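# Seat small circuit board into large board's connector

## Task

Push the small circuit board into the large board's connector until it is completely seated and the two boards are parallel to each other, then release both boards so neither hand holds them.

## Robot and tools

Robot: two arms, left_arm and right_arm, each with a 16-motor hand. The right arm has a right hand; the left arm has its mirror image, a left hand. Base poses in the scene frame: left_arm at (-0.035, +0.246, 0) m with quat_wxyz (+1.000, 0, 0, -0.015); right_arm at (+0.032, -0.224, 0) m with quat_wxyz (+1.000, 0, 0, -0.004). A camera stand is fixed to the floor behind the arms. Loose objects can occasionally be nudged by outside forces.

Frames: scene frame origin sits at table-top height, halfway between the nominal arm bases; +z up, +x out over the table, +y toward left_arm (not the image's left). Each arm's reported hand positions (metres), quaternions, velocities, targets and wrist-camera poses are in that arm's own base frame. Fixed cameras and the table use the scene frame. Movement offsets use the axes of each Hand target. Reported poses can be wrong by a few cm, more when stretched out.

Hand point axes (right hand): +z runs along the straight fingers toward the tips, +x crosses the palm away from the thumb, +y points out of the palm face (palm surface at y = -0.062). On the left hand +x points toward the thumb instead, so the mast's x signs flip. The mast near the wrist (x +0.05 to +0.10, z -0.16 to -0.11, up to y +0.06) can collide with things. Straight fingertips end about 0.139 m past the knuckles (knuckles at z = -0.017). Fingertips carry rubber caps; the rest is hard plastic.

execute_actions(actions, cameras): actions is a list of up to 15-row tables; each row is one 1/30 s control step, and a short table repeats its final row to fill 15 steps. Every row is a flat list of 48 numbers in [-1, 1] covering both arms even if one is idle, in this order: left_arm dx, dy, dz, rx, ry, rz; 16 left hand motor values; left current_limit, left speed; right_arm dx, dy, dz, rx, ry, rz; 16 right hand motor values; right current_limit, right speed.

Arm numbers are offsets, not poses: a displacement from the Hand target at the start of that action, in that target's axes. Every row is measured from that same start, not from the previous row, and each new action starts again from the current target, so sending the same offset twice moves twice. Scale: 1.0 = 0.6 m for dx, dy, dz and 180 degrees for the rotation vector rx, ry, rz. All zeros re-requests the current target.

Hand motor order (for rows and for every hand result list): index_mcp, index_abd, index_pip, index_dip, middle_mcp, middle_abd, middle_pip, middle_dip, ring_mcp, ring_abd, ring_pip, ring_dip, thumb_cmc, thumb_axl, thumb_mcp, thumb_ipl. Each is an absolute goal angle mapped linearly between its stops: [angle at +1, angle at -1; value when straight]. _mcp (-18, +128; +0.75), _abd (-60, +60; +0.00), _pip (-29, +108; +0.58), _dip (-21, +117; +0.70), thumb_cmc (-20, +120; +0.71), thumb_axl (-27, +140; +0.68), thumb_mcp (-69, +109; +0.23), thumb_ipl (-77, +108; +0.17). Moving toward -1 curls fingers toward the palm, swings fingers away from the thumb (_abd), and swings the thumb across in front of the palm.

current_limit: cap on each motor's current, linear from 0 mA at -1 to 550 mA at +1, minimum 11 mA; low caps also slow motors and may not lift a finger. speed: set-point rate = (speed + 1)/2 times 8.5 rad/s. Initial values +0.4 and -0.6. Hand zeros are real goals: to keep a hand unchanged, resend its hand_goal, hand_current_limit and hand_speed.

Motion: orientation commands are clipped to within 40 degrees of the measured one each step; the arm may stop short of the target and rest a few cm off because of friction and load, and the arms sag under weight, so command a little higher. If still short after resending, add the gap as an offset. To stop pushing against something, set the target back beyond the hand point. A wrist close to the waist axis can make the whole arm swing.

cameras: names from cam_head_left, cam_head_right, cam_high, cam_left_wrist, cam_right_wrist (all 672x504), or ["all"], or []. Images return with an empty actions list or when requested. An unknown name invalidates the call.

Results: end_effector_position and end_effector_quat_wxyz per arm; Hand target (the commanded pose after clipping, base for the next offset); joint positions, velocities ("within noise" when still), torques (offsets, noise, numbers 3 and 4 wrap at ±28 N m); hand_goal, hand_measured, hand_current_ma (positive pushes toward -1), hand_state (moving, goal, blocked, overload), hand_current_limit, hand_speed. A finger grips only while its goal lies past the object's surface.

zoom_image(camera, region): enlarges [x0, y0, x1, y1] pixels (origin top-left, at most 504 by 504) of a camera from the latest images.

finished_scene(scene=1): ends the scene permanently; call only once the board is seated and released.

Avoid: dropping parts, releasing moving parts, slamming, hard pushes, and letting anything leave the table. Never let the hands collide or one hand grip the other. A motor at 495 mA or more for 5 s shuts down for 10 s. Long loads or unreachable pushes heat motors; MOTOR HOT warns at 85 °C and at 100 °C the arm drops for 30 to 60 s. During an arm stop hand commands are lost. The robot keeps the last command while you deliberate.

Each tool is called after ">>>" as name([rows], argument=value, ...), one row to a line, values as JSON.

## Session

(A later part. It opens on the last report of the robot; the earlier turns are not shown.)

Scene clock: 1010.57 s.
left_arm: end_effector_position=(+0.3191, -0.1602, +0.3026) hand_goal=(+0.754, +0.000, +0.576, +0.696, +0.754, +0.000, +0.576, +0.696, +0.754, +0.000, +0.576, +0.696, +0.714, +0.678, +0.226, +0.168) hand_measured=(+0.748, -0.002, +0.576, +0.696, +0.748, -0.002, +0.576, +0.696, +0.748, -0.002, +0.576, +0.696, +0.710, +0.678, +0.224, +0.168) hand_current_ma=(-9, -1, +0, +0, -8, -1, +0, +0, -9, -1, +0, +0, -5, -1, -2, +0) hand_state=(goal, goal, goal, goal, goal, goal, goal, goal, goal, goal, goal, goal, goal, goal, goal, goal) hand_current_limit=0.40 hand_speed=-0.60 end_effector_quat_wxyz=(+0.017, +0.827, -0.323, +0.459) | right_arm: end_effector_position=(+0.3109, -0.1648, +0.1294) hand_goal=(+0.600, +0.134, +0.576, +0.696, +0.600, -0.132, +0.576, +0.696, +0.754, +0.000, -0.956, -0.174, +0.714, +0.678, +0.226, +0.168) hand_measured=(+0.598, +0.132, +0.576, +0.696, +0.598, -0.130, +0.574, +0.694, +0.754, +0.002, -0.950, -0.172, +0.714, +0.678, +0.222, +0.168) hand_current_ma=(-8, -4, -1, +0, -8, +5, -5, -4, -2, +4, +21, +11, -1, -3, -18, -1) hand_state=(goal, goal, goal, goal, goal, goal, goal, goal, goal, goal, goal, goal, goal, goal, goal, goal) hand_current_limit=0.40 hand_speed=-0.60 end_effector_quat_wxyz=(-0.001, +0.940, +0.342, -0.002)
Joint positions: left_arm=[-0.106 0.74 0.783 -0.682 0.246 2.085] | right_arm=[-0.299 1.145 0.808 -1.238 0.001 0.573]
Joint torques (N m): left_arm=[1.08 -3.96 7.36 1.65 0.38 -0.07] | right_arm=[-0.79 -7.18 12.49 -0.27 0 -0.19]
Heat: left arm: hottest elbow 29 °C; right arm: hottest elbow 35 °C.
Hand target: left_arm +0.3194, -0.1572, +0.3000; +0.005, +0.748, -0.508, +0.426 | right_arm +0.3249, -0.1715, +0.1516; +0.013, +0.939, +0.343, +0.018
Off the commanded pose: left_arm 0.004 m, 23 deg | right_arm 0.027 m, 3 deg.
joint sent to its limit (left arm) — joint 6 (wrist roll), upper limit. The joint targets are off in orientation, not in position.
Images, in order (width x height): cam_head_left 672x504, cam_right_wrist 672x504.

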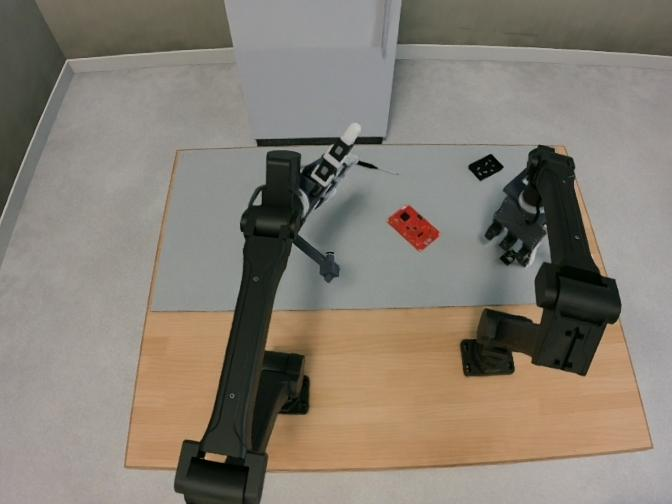

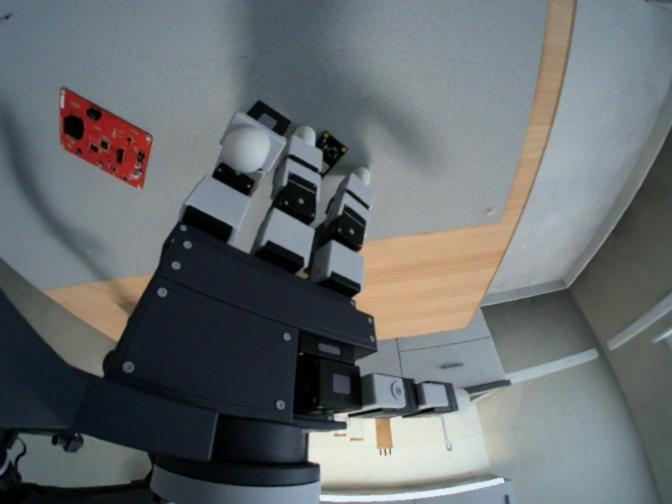

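>>> execute_actions([
  [[0,0,0,0,0,0,0.754,0,0.576,0.696,0.754,0,0.576,0.696,0.754,0,0.576,0.696,0.714,0.678,0.226,0.168,0.4,-0.6,0,0,0,0,0,0,0.70,0.133,0.576,0.696,0.70,-0.133,0.576,0.696,0.754,0,-0.956,-0.174,0.714,0.678,0.226,0.168,0.4,-0.8]],
], cameras=["cam_right_wrist","cam_head_left"])

>>> zoom_image(camera="cam_head_left", region=[460, 190, 560, 290])

>>> zoom_image(camera="cam_right_wrist", region=[260, 60, 420, 220])

Scene clock: 1021.57 s.
left_arm: end_effector_position=(+0.3191, -0.1602, +0.3026) hand_goal=(+0.754, +0.000, +0.576, +0.696, +0.754, +0.000, +0.576, +0.696, +0.754, +0.000, +0.576, +0.696, +0.714, +0.678, +0.226, +0.168) hand_measured=(+0.748, -0.002, +0.576, +0.696, +0.748, -0.002, +0.576, +0.696, +0.748, -0.002, +0.576, +0.696, +0.710, +0.678, +0.224, +0.168) hand_current_ma=(-9, -1, +0, +0, -8, -1, +0, +0, -9, -1, +0, +0, -5, -1, -2, +0) hand_state=(goal, goal, goal, goal, goal, goal, goal, goal, goal, goal, goal, goal, goal, goal, goal, goal) hand_current_limit=0.40 hand_speed=-0.60 end_effector_quat_wxyz=(+0.017, +0.827, -0.323, +0.459) | right_arm: end_effector_position=(+0.3109, -0.1648, +0.1294) hand_goal=(+0.700, +0.134, +0.576, +0.696, +0.700, -0.132, +0.576, +0.696, +0.754, +0.000, -0.956, -0.174, +0.714, +0.678, +0.226, +0.168) hand_measured=(+0.696, +0.132, +0.576, +0.696, +0.688, -0.130, +0.574, +0.694, +0.754, +0.002, -0.950, -0.172, +0.714, +0.678, +0.222, +0.168) hand_current_ma=(-16, -4, -1, +0, -50, +5, -5, -4, -2, +4, +21, +11, -1, -3, -18, -1) hand_state=(goal, goal, goal, goal, goal, goal, goal, goal, goal, goal, goal, goal, goal, goal, goal, goal) hand_current_limit=0.40 hand_speed=-0.80 end_effector_quat_wxyz=(-0.001, +0.940, +0.342, -0.002)
Joint positions: left_arm=[-0.106 0.74 0.783 -0.682 0.246 2.085] | right_arm=[-0.299 1.145 0.808 -1.238 0.001 0.573]
Joint torques (N m): left_arm=[1.08 -3.72 7.39 1.68 0.38 -0.04] | right_arm=[-0.79 -7.12 12.49 -0.28 0 -0.18]
Heat: left arm: hottest elbow 29 °C; right arm: hottest elbow 35 °C.
Hand target: left_arm +0.3194, -0.1572, +0.3000; +0.005, +0.748, -0.508, +0.426 | right_arm +0.3249, -0.1715, +0.1516; +0.013, +0.939, +0.343, +0.018
Off the commanded pose: left_arm 0.004 m, 23 deg | right_arm 0.027 m, 3 deg.
joint sent to its limit (left arm) — joint 6 (wrist roll), upper limit. The joint targets are off in orientation, not in position.
Images, in order (width x height): cam_head_left 672x504, cam_right_wrist 672x504.

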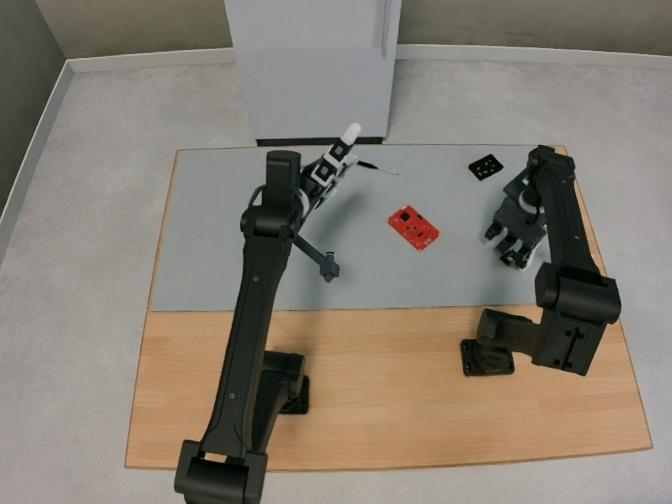

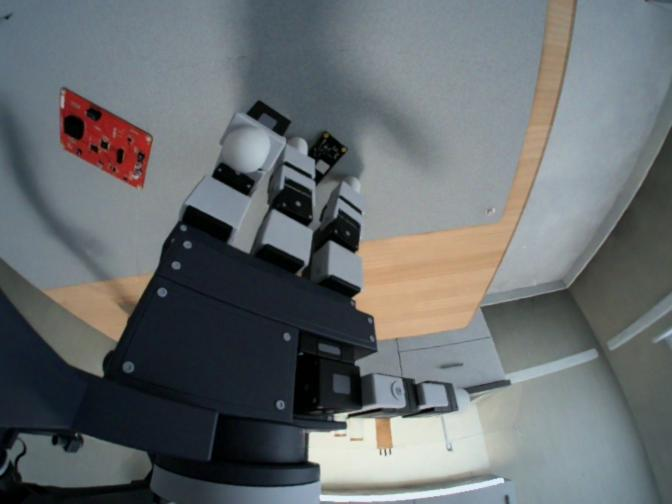

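Scaled by 5.040 from the camera's 672x504 image, which has a finer 960x720 frame.

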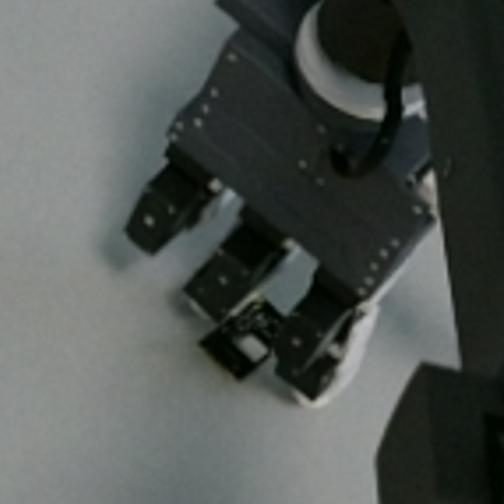

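Scaled by 3.150 from the camera's 672x504 image, which has a finer 960x720 frame.

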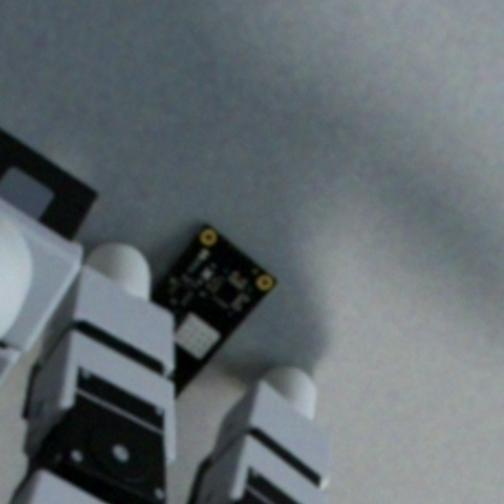

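>>> execute_actions([
  [[0,0,0,0,0,0,0.754,0,0.576,0.696,0.754,0,0.576,0.696,0.754,0,0.576,0.696,0.714,0.678,0.226,0.168,0.4,-0.6,0,0,-0.01,0,0,0,0.754,0.27,0.2,0.3,0.754,-0.27,0.2,0.3,0.754,0,-0.956,-0.174,0.714,0.678,0.226,0.168,0.4,-0.6]],
  [[0,0,0,0,0,0,0.754,0,0.576,0.696,0.754,0,0.576,0.696,0.754,0,0.576,0.696,0.714,0.678,0.226,0.168,0.4,-0.6,0,-0.0317,0,0,0,0,0.754,0.27,-0.591,-0.058,0.754,-0.27,-0.591,-0.058,0.754,0,-0.956,-0.174,0.714,0.678,0.226,0.168,0.4,-0.6]],
  [[0,0,0,0,0,0,0.754,0,0.576,0.696,0.754,0,0.576,0.696,0.754,0,0.576,0.696,0.714,0.678,0.226,0.168,0.4,-0.6,0,0,0.02,0,0,0,0.754,0.27,-0.591,-0.058,0.754,-0.27,-0.591,-0.058,0.754,0,-0.956,-0.174,0.714,0.678,0.226,0.168,0.4,-0.6]],
], cameras=["cam_right_wrist"])

Scene clock: 1122.67 s.
left_arm: end_effector_position=(+0.3191, -0.1602, +0.3026) hand_goal=(+0.754, +0.000, +0.576, +0.696, +0.754, +0.000, +0.576, +0.696, +0.754, +0.000, +0.576, +0.696, +0.714, +0.678, +0.226, +0.168) hand_measured=(+0.748, -0.002, +0.576, +0.696, +0.748, -0.002, +0.576, +0.696, +0.748, -0.002, +0.576, +0.696, +0.710, +0.678, +0.224, +0.168) hand_current_ma=(-9, -1, +0, +0, -8, -1, +0, +0, -9, -1, +0, +0, -5, -1, -2, +0) hand_state=(goal, goal, goal, goal, goal, goal, goal, goal, goal, goal, goal, goal, goal, goal, goal, goal) hand_current_limit=0.40 hand_speed=-0.60 end_effector_quat_wxyz=(+0.017, +0.827, -0.323, +0.459) | right_arm: end_effector_position=(+0.3093, -0.1589, +0.1448) hand_goal=(+0.754, +0.270, -0.590, -0.058, +0.754, -0.270, -0.590, -0.058, +0.754, +0.000, -0.956, -0.174, +0.714, +0.678, +0.226, +0.168) hand_measured=(+0.752, +0.266, -0.582, -0.054, +0.752, -0.264, -0.582, -0.054, +0.754, +0.002, -0.950, -0.172, +0.714, +0.678, +0.222, +0.168) hand_current_ma=(-5, -17, +34, +12, -5, +18, +33, +14, -2, +4, +21, +11, -1, -3, -18, -1) hand_state=(goal, goal, goal, goal, goal, goal, goal, goal, goal, goal, goal, goal, goal, goal, goal, goal) hand_current_limit=0.40 hand_speed=-0.60 end_effector_quat_wxyz=(+0.011, +0.939, +0.344, +0.015)
Joint positions: left_arm=[-0.106 0.74 0.783 -0.682 0.246 2.085] | right_arm=[-0.282 1.091 0.805 -1.246 0 0.587]
Joint torques (N m): left_arm=[1.14 -4.01 7.47 1.54 0.36 -0.03] | right_arm=[0.97 -5.13 8.85 0.51 0.05 0.04]
Heat: left arm: hottest elbow 29 °C; right arm: hottest elbow 36 °C.
Hand target: left_arm +0.3194, -0.1572, +0.3000; +0.005, +0.748, -0.508, +0.426 | right_arm +0.3129, -0.1570, +0.1448; +0.013, +0.939, +0.343, +0.019
Off the commanded pose: left_arm 0.004 m, 23 deg | right_arm 0.004 m, 0 deg.
joint sent to its limit (left arm) — joint 6 (wrist roll), upper limit. The joint targets are off in orientation, not in position.
Images, in order (width x height): cam_right_wrist 672x504.

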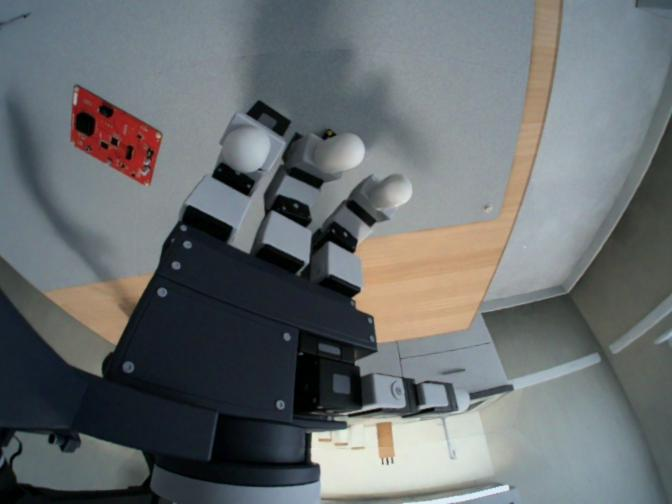

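>>> execute_actions([
  [[0,0,0,0,0,0,0.754,0,0.576,0.696,0.754,0,0.576,0.696,0.754,0,0.576,0.696,0.714,0.678,0.226,0.168,0.4,-0.6,0,0,0.055,0,0,0,0.754,0.27,-0.591,-0.058,0.754,-0.27,-0.591,-0.058,0.754,0,-0.956,-0.174,0.714,0.678,0.226,0.168,0.4,-0.6]],
  [[0,0,0,0,0,0,0.754,0,0.576,0.696,0.754,0,0.576,0.696,0.754,0,0.576,0.696,0.714,0.678,0.226,0.168,0.4,-0.6,0,0,0.055,0,0,0,0.754,0.27,-0.591,-0.058,0.754,-0.27,-0.591,-0.058,0.754,0,-0.956,-0.174,0.714,0.678,0.226,0.168,0.4,-0.6]],
  [[0,0,0,0,0,0,0.754,0,0.576,0.696,0.754,0,0.576,0.696,0.754,0,0.576,0.696,0.714,0.678,0.226,0.168,0.4,-0.6,0,0,0,0,0,0,0.754,0.27,-0.591,-0.058,0.754,-0.27,-0.591,-0.058,0.754,0,-0.956,-0.174,0.714,0.678,0.226,0.168,0.4,-0.6]],
], cameras=["cam_right_wrist","cam_head_left"])

>>> zoom_image(camera="cam_head_left", region=[460, 190, 560, 290])

Scene clock: 1134.30 s.
left_arm: end_effector_position=(+0.3191, -0.1602, +0.3026) hand_goal=(+0.754, +0.000, +0.576, +0.696, +0.754, +0.000, +0.576, +0.696, +0.754, +0.000, +0.576, +0.696, +0.714, +0.678, +0.226, +0.168) hand_measured=(+0.748, -0.002, +0.576, +0.696, +0.748, -0.002, +0.576, +0.696, +0.748, -0.002, +0.576, +0.696, +0.710, +0.678, +0.224, +0.168) hand_current_ma=(-9, -1, +0, +0, -8, -1, +0, +0, -9, -1, +0, +0, -5, -1, -2, +0) hand_state=(goal, goal, goal, goal, goal, goal, goal, goal, goal, goal, goal, goal, goal, goal, goal, goal) hand_current_limit=0.40 hand_speed=-0.60 end_effector_quat_wxyz=(+0.017, +0.827, -0.323, +0.459) | right_arm: end_effector_position=(+0.3087, -0.1586, +0.0787) hand_goal=(+0.754, +0.270, -0.590, -0.058, +0.754, -0.270, -0.590, -0.058, +0.754, +0.000, -0.956, -0.174, +0.714, +0.678, +0.226, +0.168) hand_measured=(+0.756, +0.270, -0.592, -0.054, +0.754, -0.266, -0.588, -0.054, +0.754, +0.002, -0.950, -0.172, +0.714, +0.678, +0.222, +0.168) hand_current_ma=(+5, +0, -7, +12, +4, +16, +12, +14, -2, +4, +21, +11, -1, -3, -18, -1) hand_state=(goal, goal, goal, goal, goal, goal, goal, goal, goal, goal, goal, goal, goal, goal, goal, goal) hand_current_limit=0.40 hand_speed=-0.60 end_effector_quat_wxyz=(+0.009, +0.940, +0.341, +0.012)
Joint positions: left_arm=[-0.106 0.74 0.783 -0.682 0.246 2.085] | right_arm=[-0.281 1.178 0.681 -1.044 0 0.594]
Joint torques (N m): left_arm=[1.44 -3.96 7.49 1.72 0.35 -0.07] | right_arm=[0.85 -5.25 8.36 0.96 0.04 -0.04]
Heat: left arm: hottest elbow 29 °C; right arm: hottest elbow 36 °C.
Hand target: left_arm +0.3194, -0.1572, +0.3000; +0.005, +0.748, -0.508, +0.426 | right_arm +0.3159, -0.1577, +0.0790; +0.013, +0.939, +0.343, +0.019
Off the commanded pose: left_arm 0.004 m, 23 deg | right_arm 0.007 m, 1 deg.
joint sent to its limit (left arm) — joint 6 (wrist roll), upper limit. The joint targets are off in orientation, not in position.
Images, in order (width x height): cam_head_left 672x504, cam_right_wrist 672x504.

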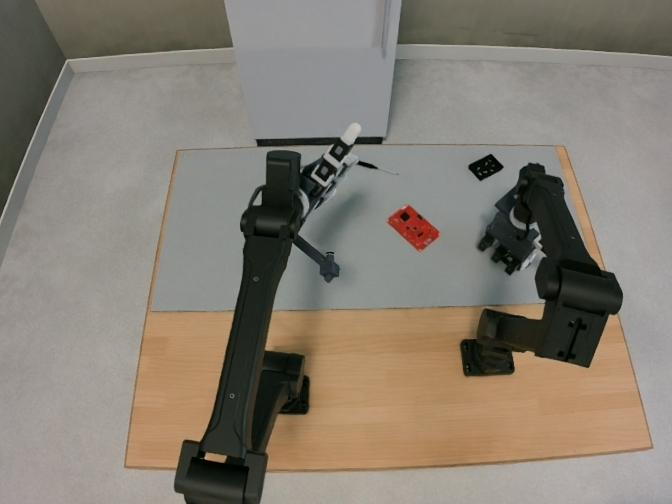

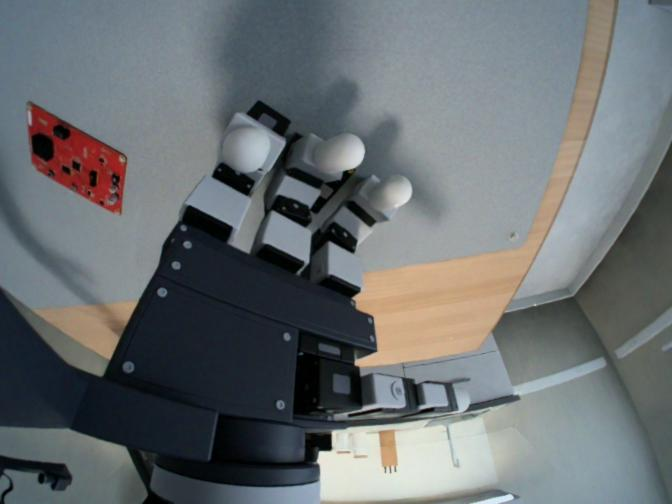

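Scaled by 5.040 from the camera's 672x504 image, which has a finer 960x720 frame.

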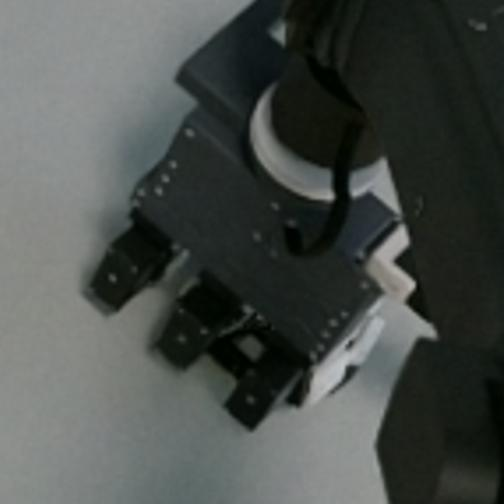

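>>> execute_actions([
  [[0,0,0,0,0,0,0.754,0,0.576,0.696,0.754,0,0.576,0.696,0.754,0,0.576,0.696,0.714,0.678,0.226,0.168,0.4,-0.6,0,0,-0.028,0,0,0,0.754,0.27,-0.591,-0.058,0.754,-0.27,-0.591,-0.058,0.754,0,-0.956,-0.174,0.714,0.678,0.226,0.168,0.4,-0.6]],
  [[0,0,0,0,0,0,0.754,0,0.576,0.696,0.754,0,0.576,0.696,0.754,0,0.576,0.696,0.714,0.678,0.226,0.168,0.4,-0.6,0,0,-0.028,0,0,0,0.754,0.27,-0.591,-0.058,0.754,-0.27,-0.591,-0.058,0.754,0,-0.956,-0.174,0.714,0.678,0.226,0.168,0.4,-0.6]],
])

Scene clock: 1141.27 s.
left_arm: end_effector_position=(+0.3191, -0.1602, +0.3026) hand_goal=(+0.754, +0.000, +0.576, +0.696, +0.754, +0.000, +0.576, +0.696, +0.754, +0.000, +0.576, +0.696, +0.714, +0.678, +0.226, +0.168) hand_measured=(+0.748, -0.002, +0.576, +0.696, +0.748, -0.002, +0.576, +0.696, +0.748, -0.002, +0.576, +0.696, +0.710, +0.678, +0.224, +0.168) hand_current_ma=(-9, -1, +0, +0, -8, -1, +0, +0, -9, -1, +0, +0, -5, -1, -2, +0) hand_state=(goal, goal, goal, goal, goal, goal, goal, goal, goal, goal, goal, goal, goal, goal, goal, goal) hand_current_limit=0.40 hand_speed=-0.60 end_effector_quat_wxyz=(+0.017, +0.827, -0.323, +0.459) | right_arm: end_effector_position=(+0.2979, -0.1555, +0.0921) hand_goal=(+0.754, +0.270, -0.590, -0.058, +0.754, -0.270, -0.590, -0.058, +0.754, +0.000, -0.956, -0.174, +0.714, +0.678, +0.226, +0.168) hand_measured=(+0.752, +0.270, -0.590, -0.054, +0.754, -0.268, -0.588, -0.054, +0.754, +0.002, -0.950, -0.172, +0.714, +0.678, +0.222, +0.168) hand_current_ma=(-5, +0, -2, +12, -2, +10, +10, +14, -2, +4, +21, +11, -1, -3, -18, -1) hand_state=(goal, goal, goal, goal, goal, goal, goal, goal, goal, goal, goal, goal, goal, goal, goal, goal) hand_current_limit=0.40 hand_speed=-0.60 end_effector_quat_wxyz=(+0.000, +0.940, +0.341, +0.000)
Joint positions: left_arm=[-0.106 0.74 0.783 -0.682 0.246 2.085] | right_arm=[-0.281 1.143 0.7 -1.129 0 0.594]
Joint torques (N m): left_arm=[0.97 -3.9 7.38 1.7 0.4 -0.07] | right_arm=[0.79 -6.59 11.95 -0.32 0.04 -0.03]
Heat: left arm: hottest elbow 29 °C; right arm: hottest elbow 36 °C.
Hand target: left_arm +0.3194, -0.1572, +0.3000; +0.005, +0.748, -0.508, +0.426 | right_arm +0.3144, -0.1573, +0.1125; +0.013, +0.939, +0.343, +0.018
Off the commanded pose: left_arm 0.004 m, 23 deg | right_arm 0.026 m, 3 deg.
joint sent to its limit (left arm) — joint 6 (wrist roll), upper limit. The joint targets are off in orientation, not in position.

>>> execute_actions([
  [[0,0,0,0,0,0,0.754,0,0.576,0.696,0.754,0,0.576,0.696,0.754,0,0.576,0.696,0.714,0.678,0.226,0.168,0.4,-0.6,0.008,0,0.0475,0,0,0,0.754,0.27,-0.591,-0.058,0.754,-0.27,-0.591,-0.058,0.754,0,-0.956,-0.174,0.714,0.678,0.226,0.168,0.4,-0.6]],
  [[0,0,0,0,0,0,0.754,0,0.576,0.696,0.754,0,0.576,0.696,0.754,0,0.576,0.696,0.714,0.678,0.226,0.168,0.4,-0.6,0,0,0,0,0,0,0.754,0.27,-0.591,-0.058,0.754,-0.27,-0.591,-0.058,0.754,0,-0.956,-0.174,0.714,0.678,0.226,0.168,0.4,-0.6]],
  [[0,0,0,0,0,0,0.754,0,0.576,0.696,0.754,0,0.576,0.696,0.754,0,0.576,0.696,0.714,0.678,0.226,0.168,0.4,-0.6,0,0,-0.0425,0,0,0,0.754,0.27,-0.591,-0.13,0.754,-0.27,-0.591,-0.13,0.754,0,-0.956,-0.174,0.714,0.678,0.226,0.168,0.4,-0.6]],
  [[0,0,0,0,0,0,0.754,0,0.576,0.696,0.754,0,0.576,0.696,0.754,0,0.576,0.696,0.714,0.678,0.226,0.168,0.4,-0.6,0,0,0,0,0,0,0.754,0.27,-0.591,-0.246,0.754,-0.27,-0.591,-0.246,0.754,0,-0.956,-0.174,0.714,0.678,0.226,0.168,0.4,-0.6]],
])

Scene clock: 1163.00 s.
left_arm: end_effector_position=(+0.3191, -0.1602, +0.3026) hand_goal=(+0.754, +0.000, +0.576, +0.696, +0.754, +0.000, +0.576, +0.696, +0.754, +0.000, +0.576, +0.696, +0.714, +0.678, +0.226, +0.168) hand_measured=(+0.748, -0.002, +0.576, +0.696, +0.748, -0.002, +0.576, +0.696, +0.748, -0.002, +0.576, +0.696, +0.710, +0.678, +0.224, +0.168) hand_current_ma=(-9, -1, +0, +0, -8, -1, +0, +0, -9, -1, +0, +0, -5, -1, -2, +0) hand_state=(goal, goal, goal, goal, goal, goal, goal, goal, goal, goal, goal, goal, goal, goal, goal, goal) hand_current_limit=0.40 hand_speed=-0.60 end_effector_quat_wxyz=(+0.017, +0.827, -0.323, +0.459) | right_arm: end_effector_position=(+0.3016, -0.1522, +0.0883) hand_goal=(+0.754, +0.270, -0.590, -0.246, +0.754, -0.270, -0.590, -0.246, +0.754, +0.000, -0.956, -0.174, +0.714, +0.678, +0.226, +0.168) hand_measured=(+0.754, +0.270, -0.590, -0.242, +0.754, -0.268, -0.588, -0.242, +0.754, +0.002, -0.950, -0.172, +0.714, +0.678, +0.222, +0.168) hand_current_ma=(-3, +0, -1, +12, -2, +10, +10, +14, -2, +4, +21, +11, -1, -3, -18, -1) hand_state=(goal, goal, goal, goal, goal, goal, goal, goal, goal, goal, goal, goal, goal, goal, goal, goal) hand_current_limit=0.40 hand_speed=-0.60 end_effector_quat_wxyz=(-0.001, +0.939, +0.344, -0.002)
Joint positions: left_arm=[-0.106 0.74 0.783 -0.682 0.246 2.085] | right_arm=[-0.267 1.158 0.7 -1.117 0 0.601]
Joint torques (N m): left_arm=[0.73 -3.78 7.28 1.65 0.37 -0.07] | right_arm=[0.79 -6.95 11.95 -0.29 0.06 0.04]
Heat: left arm: hottest elbow 29 °C; right arm: hottest elbow 36 °C.
Hand target: left_arm +0.3194, -0.1572, +0.3000; +0.005, +0.748, -0.508, +0.426 | right_arm +0.3182, -0.1543, +0.1096; +0.013, +0.939, +0.343, +0.019
Off the commanded pose: left_arm 0.004 m, 23 deg | right_arm 0.027 m, 3 deg.
joint sent to its limit (left arm) — joint 6 (wrist roll), upper limit. The joint targets are off in orientation, not in position.

>>> execute_actions([
  [[0,0,0,0,0,0,0.754,0,0.576,0.696,0.754,0,0.576,0.696,0.754,0,0.576,0.696,0.714,0.678,0.226,0.168,0.4,-0.6,0,0,0,0,0,0,0.754,0.27,-0.2,-0.246,0.754,-0.27,-0.2,-0.246,0.754,0,-0.956,-0.174,0.714,0.678,0.226,0.168,0.3,-0.7]],
  [[0,0,0,0,0,0,0.754,0,0.576,0.696,0.754,0,0.576,0.696,0.754,0,0.576,0.696,0.714,0.678,0.226,0.168,0.4,-0.6,0,0,0,0,0,0,0.754,0.27,0.15,-0.246,0.754,-0.27,0.15,-0.246,0.754,0,-0.956,-0.174,0.714,0.678,0.226,0.168,0.3,-0.8]],
], cameras=["cam_right_wrist"])

>>> zoom_image(camera="cam_right_wrist", region=[260, 60, 420, 220])

Scene clock: 1170.80 s.
left_arm: end_effector_position=(+0.3191, -0.1602, +0.3026) hand_goal=(+0.754, +0.000, +0.576, +0.696, +0.754, +0.000, +0.576, +0.696, +0.754, +0.000, +0.576, +0.696, +0.714, +0.678, +0.226, +0.168) hand_measured=(+0.748, -0.002, +0.576, +0.696, +0.748, -0.002, +0.576, +0.696, +0.748, -0.002, +0.576, +0.696, +0.710, +0.678, +0.224, +0.168) hand_current_ma=(-9, -1, +0, +0, -8, -1, +0, +0, -9, -1, +0, +0, -5, -1, -2, +0) hand_state=(goal, goal, goal, goal, goal, goal, goal, goal, goal, goal, goal, goal, goal, goal, goal, goal) hand_current_limit=0.40 hand_speed=-0.60 end_effector_quat_wxyz=(+0.017, +0.827, -0.323, +0.459) | right_arm: end_effector_position=(+0.3079, -0.1547, +0.0969) hand_goal=(+0.754, +0.270, +0.150, -0.246, +0.754, -0.270, +0.150, -0.246, +0.754, +0.000, -0.956, -0.174, +0.714, +0.678, +0.226, +0.168) hand_measured=(+0.742, +0.270, +0.132, -0.242, +0.744, -0.266, +0.136, -0.242, +0.754, +0.002, -0.950, -0.172, +0.714, +0.678, +0.222, +0.168) hand_current_ma=(-58, +0, -79, +12, -49, +11, -55, +13, -2, +4, +21, +11, -1, -3, -18, -1) hand_state=(goal, goal, goal, goal, goal, goal, goal, goal, goal, goal, goal, goal, goal, goal, goal, goal) hand_current_limit=0.30 hand_speed=-0.80 end_effector_quat_wxyz=(+0.007, +0.939, +0.344, +0.006)
Joint positions: left_arm=[-0.106 0.74 0.783 -0.682 0.246 2.085] | right_arm=[-0.267 1.151 0.716 -1.117 0.005 0.601]
Joint torques (N m): left_arm=[1.61 -4.31 7.35 1.65 0.38 -0.04] | right_arm=[0.73 -6.36 10.74 -0.23 -0.11 0.03]
Heat: left arm: hottest elbow 29 °C; right arm: hottest elbow 36 °C.
Hand target: left_arm +0.3194, -0.1572, +0.3000; +0.005, +0.748, -0.508, +0.426 | right_arm +0.3181, -0.1543, +0.1095; +0.013, +0.939, +0.343, +0.018
Off the commanded pose: left_arm 0.004 m, 23 deg | right_arm 0.016 m, 2 deg.
joint sent to its limit (left arm) — joint 6 (wrist roll), upper limit. The joint targets are off in orientation, not in position.
Images, in order (width x height): cam_right_wrist 672x504.

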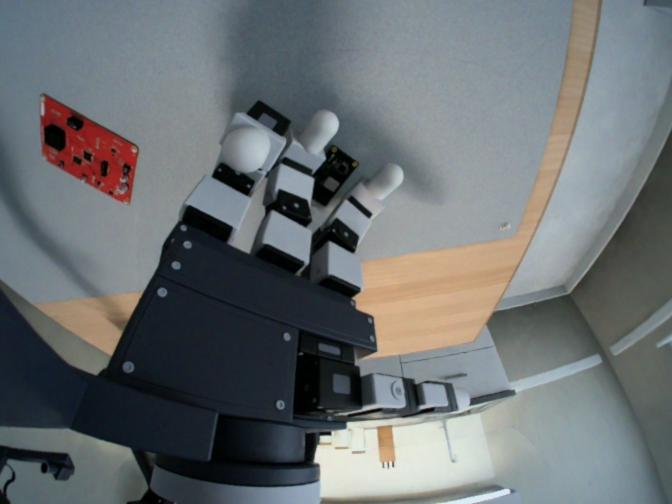

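Scaled by 3.150 from the camera's 672x504 image, which has a finer 960x720 frame.

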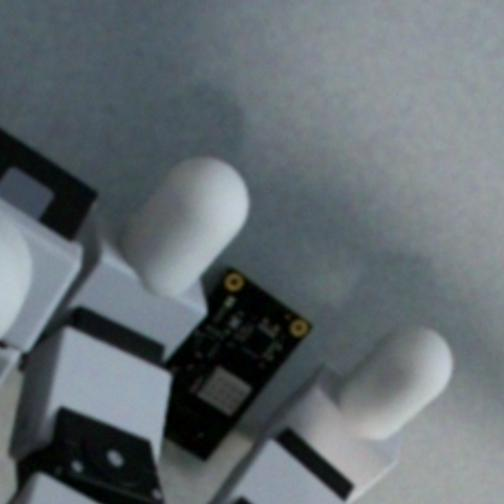

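>>> execute_actions([
  [[0,0,0,0,0,0,0.754,0,0.576,0.696,0.754,0,0.576,0.696,0.754,0,0.576,0.696,0.714,0.678,0.226,0.168,0.4,-0.6,0,0,-0.06,0,0,0,0.754,0.27,0.0,0.2,0.754,-0.27,0.0,0.2,0.754,0,-0.956,-0.174,0.714,0.678,0.226,0.168,0.4,-0.6]],
  [[0,0,0,0,0,0,0.754,0,0.576,0.696,0.754,0,0.576,0.696,0.754,0,0.576,0.696,0.714,0.678,0.226,0.168,0.4,-0.6,0,0,-0.04,0.0104,-0.010,0,0.3,0.333,0.3,0.5,0.3,-0.333,0.3,0.5,0.3,0,-0.883,0.2,0.714,0.678,0.226,0.168,0.4,-0.6]],
  [[0,0,0,0,0,0,0.754,0,0.576,0.696,0.754,0,0.576,0.696,0.754,0,0.576,0.696,0.714,0.678,0.226,0.168,0.4,-0.6,-0.009,-0.0833,0,0,0,0,-0.2,0.333,0.576,0.696,-0.2,-0.333,0.576,0.696,-0.2,0,-0.883,0.262,0.714,0.678,0.226,0.168,0.4,-0.6]],
  [[0,0,0,0,0,0,0.754,0,0.576,0.696,0.754,0,0.576,0.696,0.754,0,0.576,0.696,0.714,0.678,0.226,0.168,0.4,-0.6,-0.009,-0.0833,0,0,0,0,-0.56,0.333,0.576,0.696,-0.56,-0.333,0.576,0.696,-0.479,0,-0.883,0.262,0.714,0.678,0.226,0.168,0.4,-0.6]],
], cameras=["cam_right_wrist","cam_head_left","cam_high"])

Scene clock: 1319.47 s.
left_arm: end_effector_position=(+0.3191, -0.1602, +0.3026) hand_goal=(+0.754, +0.000, +0.576, +0.696, +0.754, +0.000, +0.576, +0.696, +0.754, +0.000, +0.576, +0.696, +0.714, +0.678, +0.226, +0.168) hand_measured=(+0.748, -0.002, +0.576, +0.696, +0.748, -0.002, +0.576, +0.696, +0.748, -0.002, +0.576, +0.696, +0.710, +0.678, +0.224, +0.168) hand_current_ma=(-9, -1, +0, +0, -8, -1, +0, +0, -9, -1, +0, +0, -5, -1, -2, +0) hand_state=(goal, goal, goal, goal, goal, goal, goal, goal, goal, goal, goal, goal, goal, goal, goal, goal) hand_current_limit=0.40 hand_speed=-0.60 end_effector_quat_wxyz=(+0.017, +0.827, -0.323, +0.459) | right_arm: end_effector_position=(+0.2435, -0.0852, +0.1659) hand_goal=(-0.560, +0.334, +0.576, +0.696, -0.560, -0.332, +0.576, +0.696, -0.478, +0.000, -0.882, +0.262, +0.714, +0.678, +0.226, +0.168) hand_measured=(-0.538, +0.330, +0.576, +0.694, -0.536, -0.328, +0.576, +0.694, -0.428, +0.002, -0.874, +0.260, +0.714, +0.678, +0.222, +0.168) hand_current_ma=(+104, -11, +0, -9, +108, +12, +0, -10, +240, +4, +29, -5, -1, -3, -18, -1) hand_state=(blocked, goal, goal, goal, blocked, goal, goal, goal, blocked, goal, goal, goal, goal, goal, goal, goal) hand_current_limit=0.40 hand_speed=-0.60 end_effector_quat_wxyz=(+0.001, +0.939, +0.345, -0.002)
Joint positions: left_arm=[-0.106 0.74 0.783 -0.682 0.246 2.085] | right_arm=[-0.023 0.866 0.736 -1.444 0.003 0.844]
Joint torques (N m): left_arm=[2.08 -3.96 7.45 1.61 0.39 -0.04] | right_arm=[0.79 -2.49 9.46 -0.23 0.39 0.06]
Heat: left arm: hottest elbow 30 °C; right arm: hottest elbow 37 °C.
Hand target: left_arm +0.3194, -0.1572, +0.3000; +0.005, +0.748, -0.508, +0.426 | right_arm +0.2429, -0.0841, +0.1692; +0.003, +0.939, +0.343, -0.002
Off the commanded pose: left_arm 0.004 m, 23 deg | right_arm 0.004 m, 0 deg.
joint sent to its limit (left arm) — joint 6 (wrist roll), upper limit. The joint targets are off in orientation, not in position.
Images, in order (width x height): cam_head_left 672x504, cam_high 672x504, cam_right_wrist 672x504.

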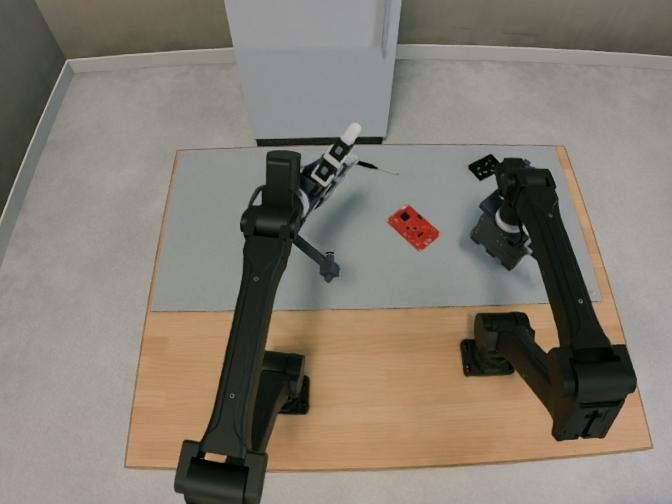

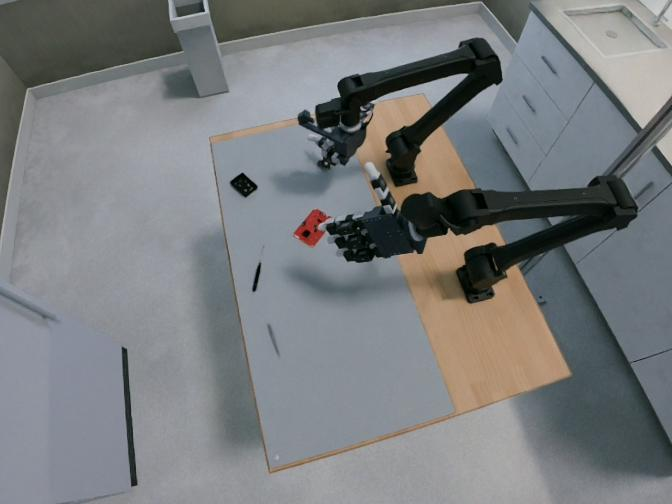

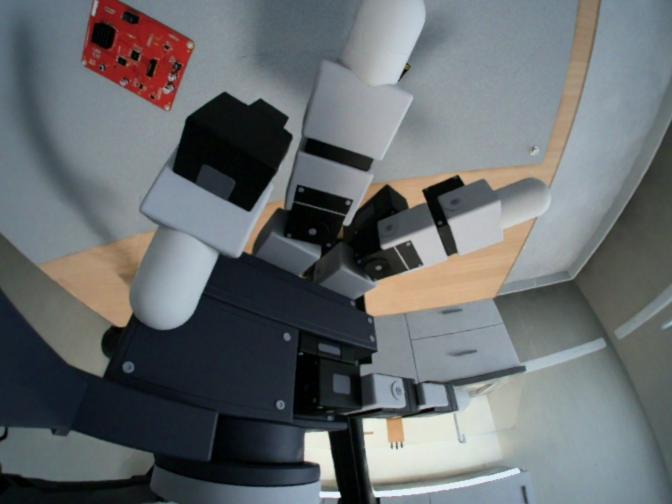

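>>> execute_actions([
  [[0,0,0,0,0,0,0.754,0,0.576,0.696,0.754,0,0.576,0.696,0.754,0,0.576,0.696,0.714,0.678,0.226,0.168,0.4,-0.6,0,0,0.07,0,0,0,-0.60,0.333,0.576,0.696,-0.60,-0.333,0.576,0.696,-0.479,0,-0.883,0.262,0.714,0.678,0.226,0.168,0.4,-0.6]],
  [[0,0,0,0,0,0,0.754,0,0.576,0.696,0.754,0,0.576,0.696,0.754,0,0.576,0.696,0.714,0.678,0.226,0.168,0.4,-0.6,0,0,0.07,0,0,0,-0.60,0.333,0.576,0.696,-0.60,-0.333,0.576,0.696,-0.479,0,-0.883,0.262,0.714,0.678,0.226,0.168,0.4,-0.6]],
  [[0,0,0,0,0,0,0.754,0,0.576,0.696,0.754,0,0.576,0.696,0.754,0,0.576,0.696,0.714,0.678,0.226,0.168,0.4,-0.6,0,0,0.06,0,0,0,-0.60,0.333,0.576,0.696,-0.60,-0.333,0.576,0.696,-0.479,0,-0.883,0.262,0.714,0.678,0.226,0.168,0.4,-0.6]],
], cameras=["cam_right_wrist","cam_head_left"])

>>> zoom_image(camera="cam_right_wrist", region=[300, 0, 500, 200])

Scene clock: 1332.67 s.
left_arm: end_effector_position=(+0.3191, -0.1602, +0.3026) hand_goal=(+0.754, +0.000, +0.576, +0.696, +0.754, +0.000, +0.576, +0.696, +0.754, +0.000, +0.576, +0.696, +0.714, +0.678, +0.226, +0.168) hand_measured=(+0.748, -0.002, +0.576, +0.696, +0.748, -0.002, +0.576, +0.696, +0.748, -0.002, +0.576, +0.696, +0.710, +0.678, +0.224, +0.168) hand_current_ma=(-9, -1, +0, +0, -8, -1, +0, +0, -9, -1, +0, +0, -5, -1, -2, +0) hand_state=(goal, goal, goal, goal, goal, goal, goal, goal, goal, goal, goal, goal, goal, goal, goal, goal) hand_current_limit=0.40 hand_speed=-0.60 end_effector_quat_wxyz=(+0.017, +0.827, -0.323, +0.459) | right_arm: end_effector_position=(+0.2389, -0.0851, +0.0487) hand_goal=(-0.600, +0.334, +0.576, +0.696, -0.600, -0.332, +0.576, +0.696, -0.478, +0.000, -0.882, +0.262, +0.714, +0.678, +0.226, +0.168) hand_measured=(-0.580, +0.332, +0.576, +0.694, -0.580, -0.328, +0.576, +0.694, -0.428, +0.002, -0.874, +0.260, +0.714, +0.678, +0.222, +0.168) hand_current_ma=(+93, -10, +1, -9, +97, +10, +1, -10, +238, +4, +30, -5, -1, -3, -18, -1) hand_state=(goal, goal, goal, goal, blocked, goal, goal, goal, blocked, goal, goal, goal, goal, goal, goal, goal) hand_current_limit=0.40 hand_speed=-0.60 end_effector_quat_wxyz=(+0.000, +0.939, +0.344, -0.004)
Joint positions: left_arm=[-0.106 0.74 0.783 -0.682 0.246 2.085] | right_arm=[-0.022 0.989 0.475 -1.063 0.003 0.846]
Joint torques (N m): left_arm=[1.61 -4.19 7.45 1.74 0.37 -0.03] | right_arm=[0.5 -1.79 8.36 0.39 0.38 0]
Heat: left arm: hottest elbow 30 °C; right arm: hottest elbow 35 °C.
Hand target: left_arm +0.3194, -0.1572, +0.3000; +0.005, +0.748, -0.508, +0.426 | right_arm +0.2427, -0.0849, +0.0492; +0.003, +0.939, +0.343, -0.002
Off the commanded pose: left_arm 0.004 m, 23 deg | right_arm 0.004 m, 0 deg.
joint sent to its limit (left arm) — joint 6 (wrist roll), upper limit. The joint targets are off in orientation, not in position.
Images, in order (width x height): cam_head_left 672x504, cam_right_wrist 672x504.

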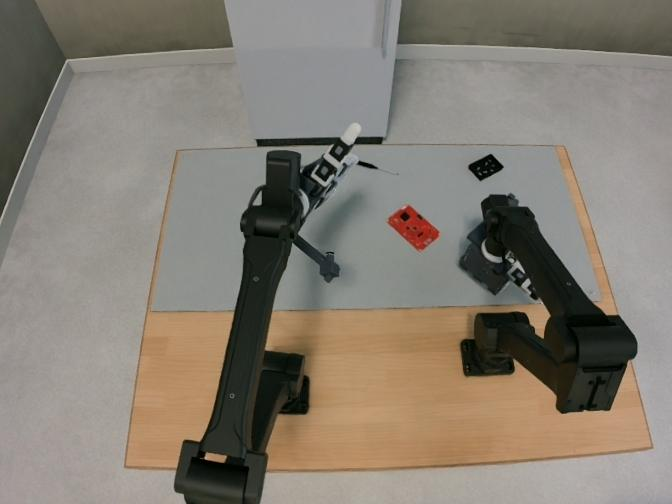

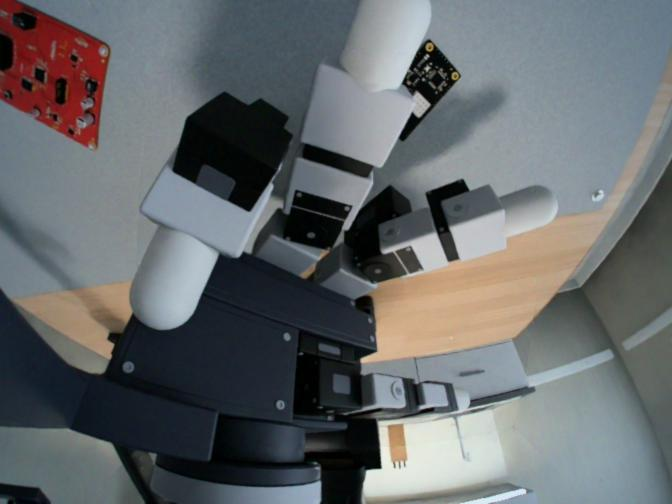

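Scaled by 2.520 from the camera's 672x504 image, which has a finer 960x720 frame.

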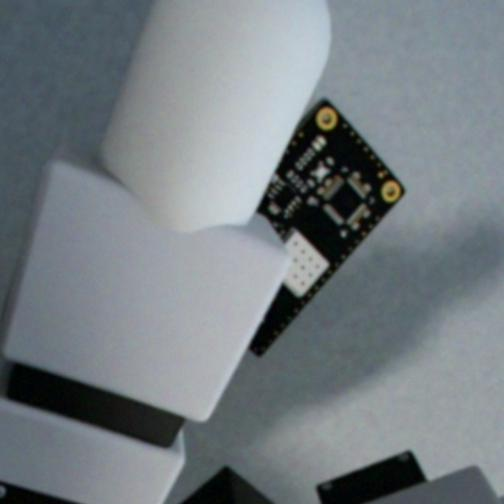

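>>> execute_actions([
  [[0,0,0,0,0,0,0.754,0,0.576,0.696,0.754,0,0.576,0.696,0.754,0,0.576,0.696,0.714,0.678,0.226,0.168,0.4,-0.6,0.0,0,0.03,0,0,0,-0.60,0.333,0.576,0.696,-0.60,-0.333,0.576,0.696,-0.479,0,-0.883,0.262,0.714,0.678,0.226,0.168,0.4,-0.6]],
  [[0,0,0,0,0,0,0.754,0,0.576,0.696,0.754,0,0.576,0.696,0.754,0,0.576,0.696,0.714,0.678,0.226,0.168,0.4,-0.6,0,0,0.018,0,0,0,-0.60,0.333,0.576,0.696,-0.60,-0.333,0.576,0.696,-0.479,0,-0.883,0.262,0.714,0.678,0.226,0.168,0.4,-0.6]],
], cameras=["cam_right_wrist","cam_high"])

>>> zoom_image(camera="cam_right_wrist", region=[300, 0, 500, 200])

>>> zoom_image(camera="cam_high", region=[290, 90, 390, 190])

Scene clock: 1347.77 s.
left_arm: end_effector_position=(+0.3191, -0.1602, +0.3026) hand_goal=(+0.754, +0.000, +0.576, +0.696, +0.754, +0.000, +0.576, +0.696, +0.754, +0.000, +0.576, +0.696, +0.714, +0.678, +0.226, +0.168) hand_measured=(+0.748, -0.002, +0.576, +0.696, +0.748, -0.002, +0.576, +0.696, +0.748, -0.002, +0.576, +0.696, +0.710, +0.678, +0.224, +0.168) hand_current_ma=(-9, -1, +0, +0, -8, -1, +0, +0, -9, -1, +0, +0, -5, -1, -2, +0) hand_state=(goal, goal, goal, goal, goal, goal, goal, goal, goal, goal, goal, goal, goal, goal, goal, goal) hand_current_limit=0.40 hand_speed=-0.60 end_effector_quat_wxyz=(+0.017, +0.827, -0.323, +0.459) | right_arm: end_effector_position=(+0.2389, -0.0851, +0.0300) hand_goal=(-0.600, +0.334, +0.576, +0.696, -0.600, -0.332, +0.576, +0.696, -0.478, +0.000, -0.882, +0.262, +0.714, +0.678, +0.226, +0.168) hand_measured=(-0.580, +0.332, +0.576, +0.694, -0.580, -0.330, +0.576, +0.694, -0.468, +0.002, -0.842, +0.268, +0.714, +0.678, +0.222, +0.168) hand_current_ma=(+93, -9, +1, -9, +97, +10, +1, -10, +44, +4, +178, +26, -1, -3, -18, -1) hand_state=(goal, goal, goal, goal, blocked, goal, goal, goal, goal, goal, blocked, goal, goal, goal, goal, goal) hand_current_limit=0.40 hand_speed=-0.60 end_effector_quat_wxyz=(+0.002, +0.939, +0.344, -0.001)
Joint positions: left_arm=[-0.106 0.74 0.783 -0.682 0.246 2.085] | right_arm=[-0.022 1.028 0.438 -0.982 0.004 0.847]
Joint torques (N m): left_arm=[1.44 -4.13 7.38 1.5 0.37 -0.02] | right_arm=[0.38 0.5 6.76 2.07 0.35 -0.02]
Heat: left arm: hottest elbow 30 °C; right arm: hottest elbow 35 °C.
Hand target: left_arm +0.3194, -0.1572, +0.3000; +0.005, +0.748, -0.508, +0.426 | right_arm +0.2427, -0.0851, +0.0204; +0.003, +0.939, +0.343, -0.002
Off the commanded pose: left_arm 0.004 m, 23 deg | right_arm 0.010 m, 0 deg.
joint sent to its limit (left arm) — joint 6 (wrist roll), upper limit. The joint targets are off in orientation, not in position.
Images, in order (width x height): cam_high 672x504, cam_right_wrist 672x504.

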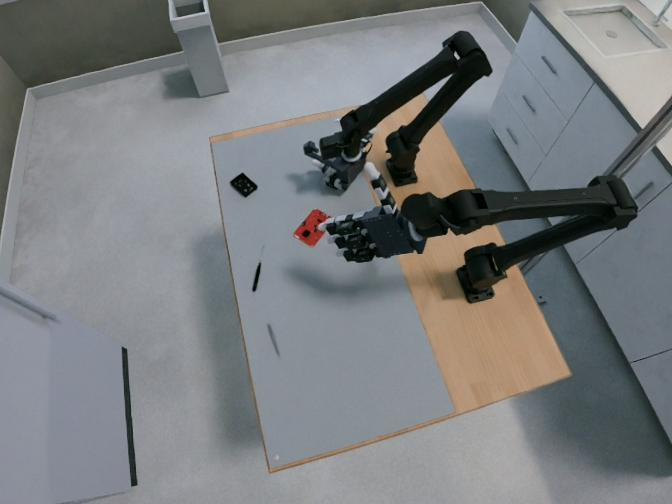

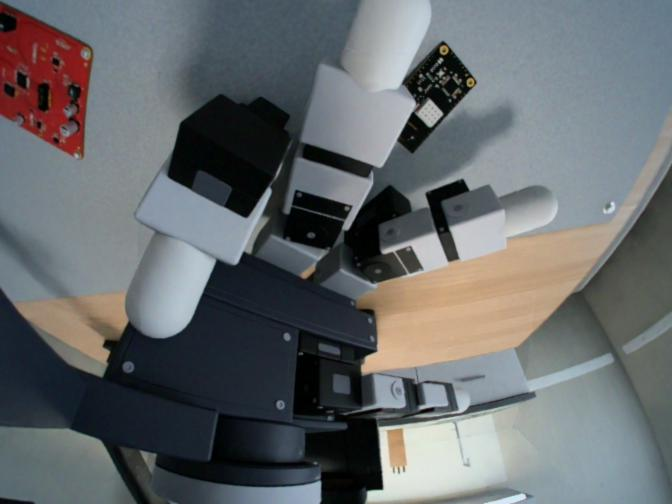

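Scaled by 2.520 from the camera's 672x504 image, which has a finer 960x720 frame.

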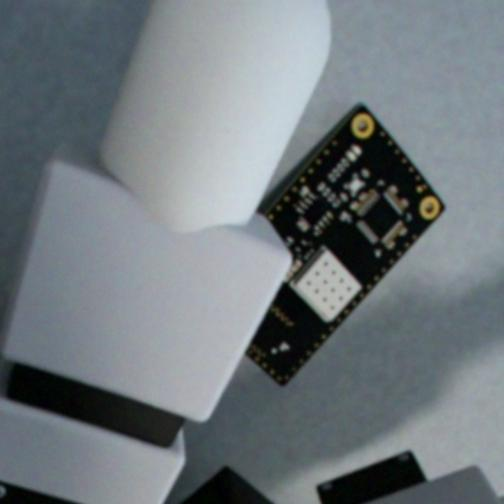

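Scaled by 5.040 from the camera's 672x504 image, which has a finer 960x720 frame.

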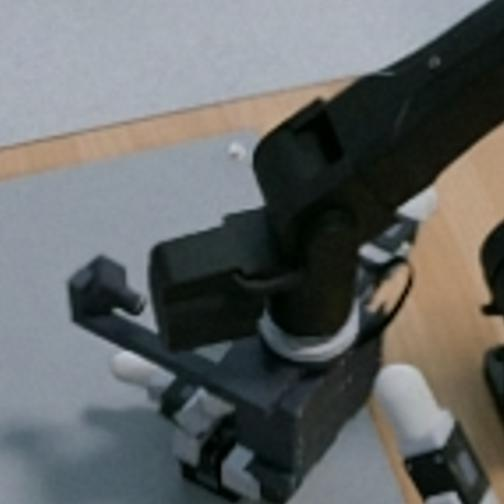

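>>> execute_actions([
  [[0,0,0,0,0,0,0.754,0,0.576,0.696,0.754,0,0.576,0.696,0.754,0,0.576,0.696,0.714,0.678,0.226,0.168,0.4,-0.6,0.0,0,-0.01,0,0,0,-0.60,0.333,0.576,0.696,-0.60,-0.333,0.576,0.696,-0.479,-0.3,-0.3,0.5,0.714,0.678,0.226,0.168,0.4,-0.6]],
  [[0,0,0,0,0,0,0.754,0,0.576,0.696,0.754,0,0.576,0.696,0.754,0,0.576,0.696,0.714,0.678,0.226,0.168,0.4,-0.6,0,0,0,0,0,0,-0.60,0.333,0.576,0.696,-0.60,-0.333,0.576,0.696,-0.54,-0.333,0.576,0.696,0.714,0.678,0.226,0.168,0.4,-0.6]],
  [[0,0,0,0,0,0,0.754,0,0.576,0.696,0.754,0,0.576,0.696,0.754,0,0.576,0.696,0.714,0.678,0.226,0.168,0.4,-0.6,0,0,0.008,0,0,0,-0.60,0.333,0.576,0.696,-0.60,-0.333,0.576,0.696,-0.54,-0.333,0.576,0.696,0.714,0.678,0.226,0.168,0.4,-0.6]],
], cameras=["cam_right_wrist"])

>>> zoom_image(camera="cam_right_wrist", region=[300, 0, 500, 200])

Scene clock: 1372.30 s.
left_arm: end_effector_position=(+0.3191, -0.1602, +0.3026) hand_goal=(+0.754, +0.000, +0.576, +0.696, +0.754, +0.000, +0.576, +0.696, +0.754, +0.000, +0.576, +0.696, +0.714, +0.678, +0.226, +0.168) hand_measured=(+0.748, -0.002, +0.576, +0.696, +0.748, -0.002, +0.576, +0.696, +0.748, -0.002, +0.576, +0.696, +0.710, +0.678, +0.224, +0.168) hand_current_ma=(-9, -1, +0, +0, -8, -1, +0, +0, -9, -1, +0, +0, -5, -1, -2, +0) hand_state=(goal, goal, goal, goal, goal, goal, goal, goal, goal, goal, goal, goal, goal, goal, goal, goal) hand_current_limit=0.40 hand_speed=-0.60 end_effector_quat_wxyz=(+0.017, +0.827, -0.323, +0.459) | right_arm: end_effector_position=(+0.2398, -0.0846, +0.0276) hand_goal=(-0.600, +0.334, +0.576, +0.696, -0.600, -0.332, +0.576, +0.696, -0.540, -0.332, +0.576, +0.696, +0.714, +0.678, +0.226, +0.168) hand_measured=(-0.580, +0.332, +0.576, +0.694, -0.580, -0.330, +0.576, +0.694, -0.522, -0.328, +0.576, +0.694, +0.714, +0.678, +0.222, +0.168) hand_current_ma=(+93, -9, +1, -9, +97, +10, +1, -10, +79, +11, -1, -10, -1, -3, -18, -1) hand_state=(goal, goal, goal, goal, blocked, goal, goal, goal, goal, goal, goal, goal, goal, goal, goal, goal) hand_current_limit=0.40 hand_speed=-0.60 end_effector_quat_wxyz=(+0.000, +0.939, +0.344, -0.002)
Joint positions: left_arm=[-0.106 0.74 0.783 -0.682 0.246 2.085] | right_arm=[-0.022 1.038 0.437 -0.972 0.001 0.847]
Joint torques (N m): left_arm=[1.73 -4.01 7.38 1.61 0.38 -0.05] | right_arm=[0.38 -0.62 7.01 1.54 0.48 -0.02]
Heat: left arm: hottest elbow 30 °C; right arm: hottest elbow 33 °C.
Hand target: left_arm +0.3194, -0.1572, +0.3000; +0.005, +0.748, -0.508, +0.426 | right_arm +0.2426, -0.0851, +0.0215; +0.003, +0.939, +0.343, -0.002
Off the commanded pose: left_arm 0.004 m, 23 deg | right_arm 0.007 m, 0 deg.
joint sent to its limit (left arm) — joint 6 (wrist roll), upper limit. The joint targets are off in orientation, not in position.
Images, in order (width x height): cam_right_wrist 672x504.

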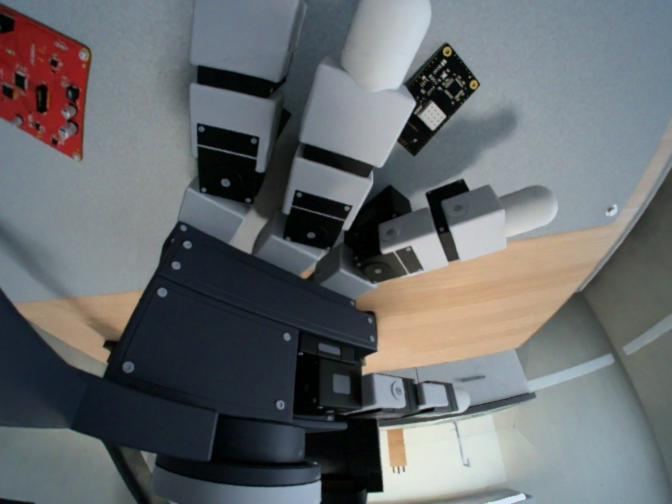

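Scaled by 2.520 from the camera's 672x504 image, which has a finer 960x720 frame.

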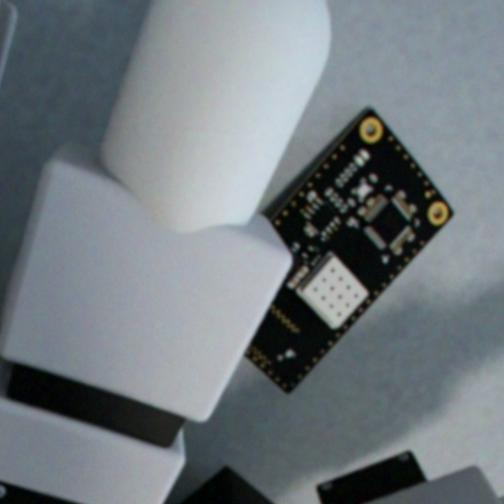

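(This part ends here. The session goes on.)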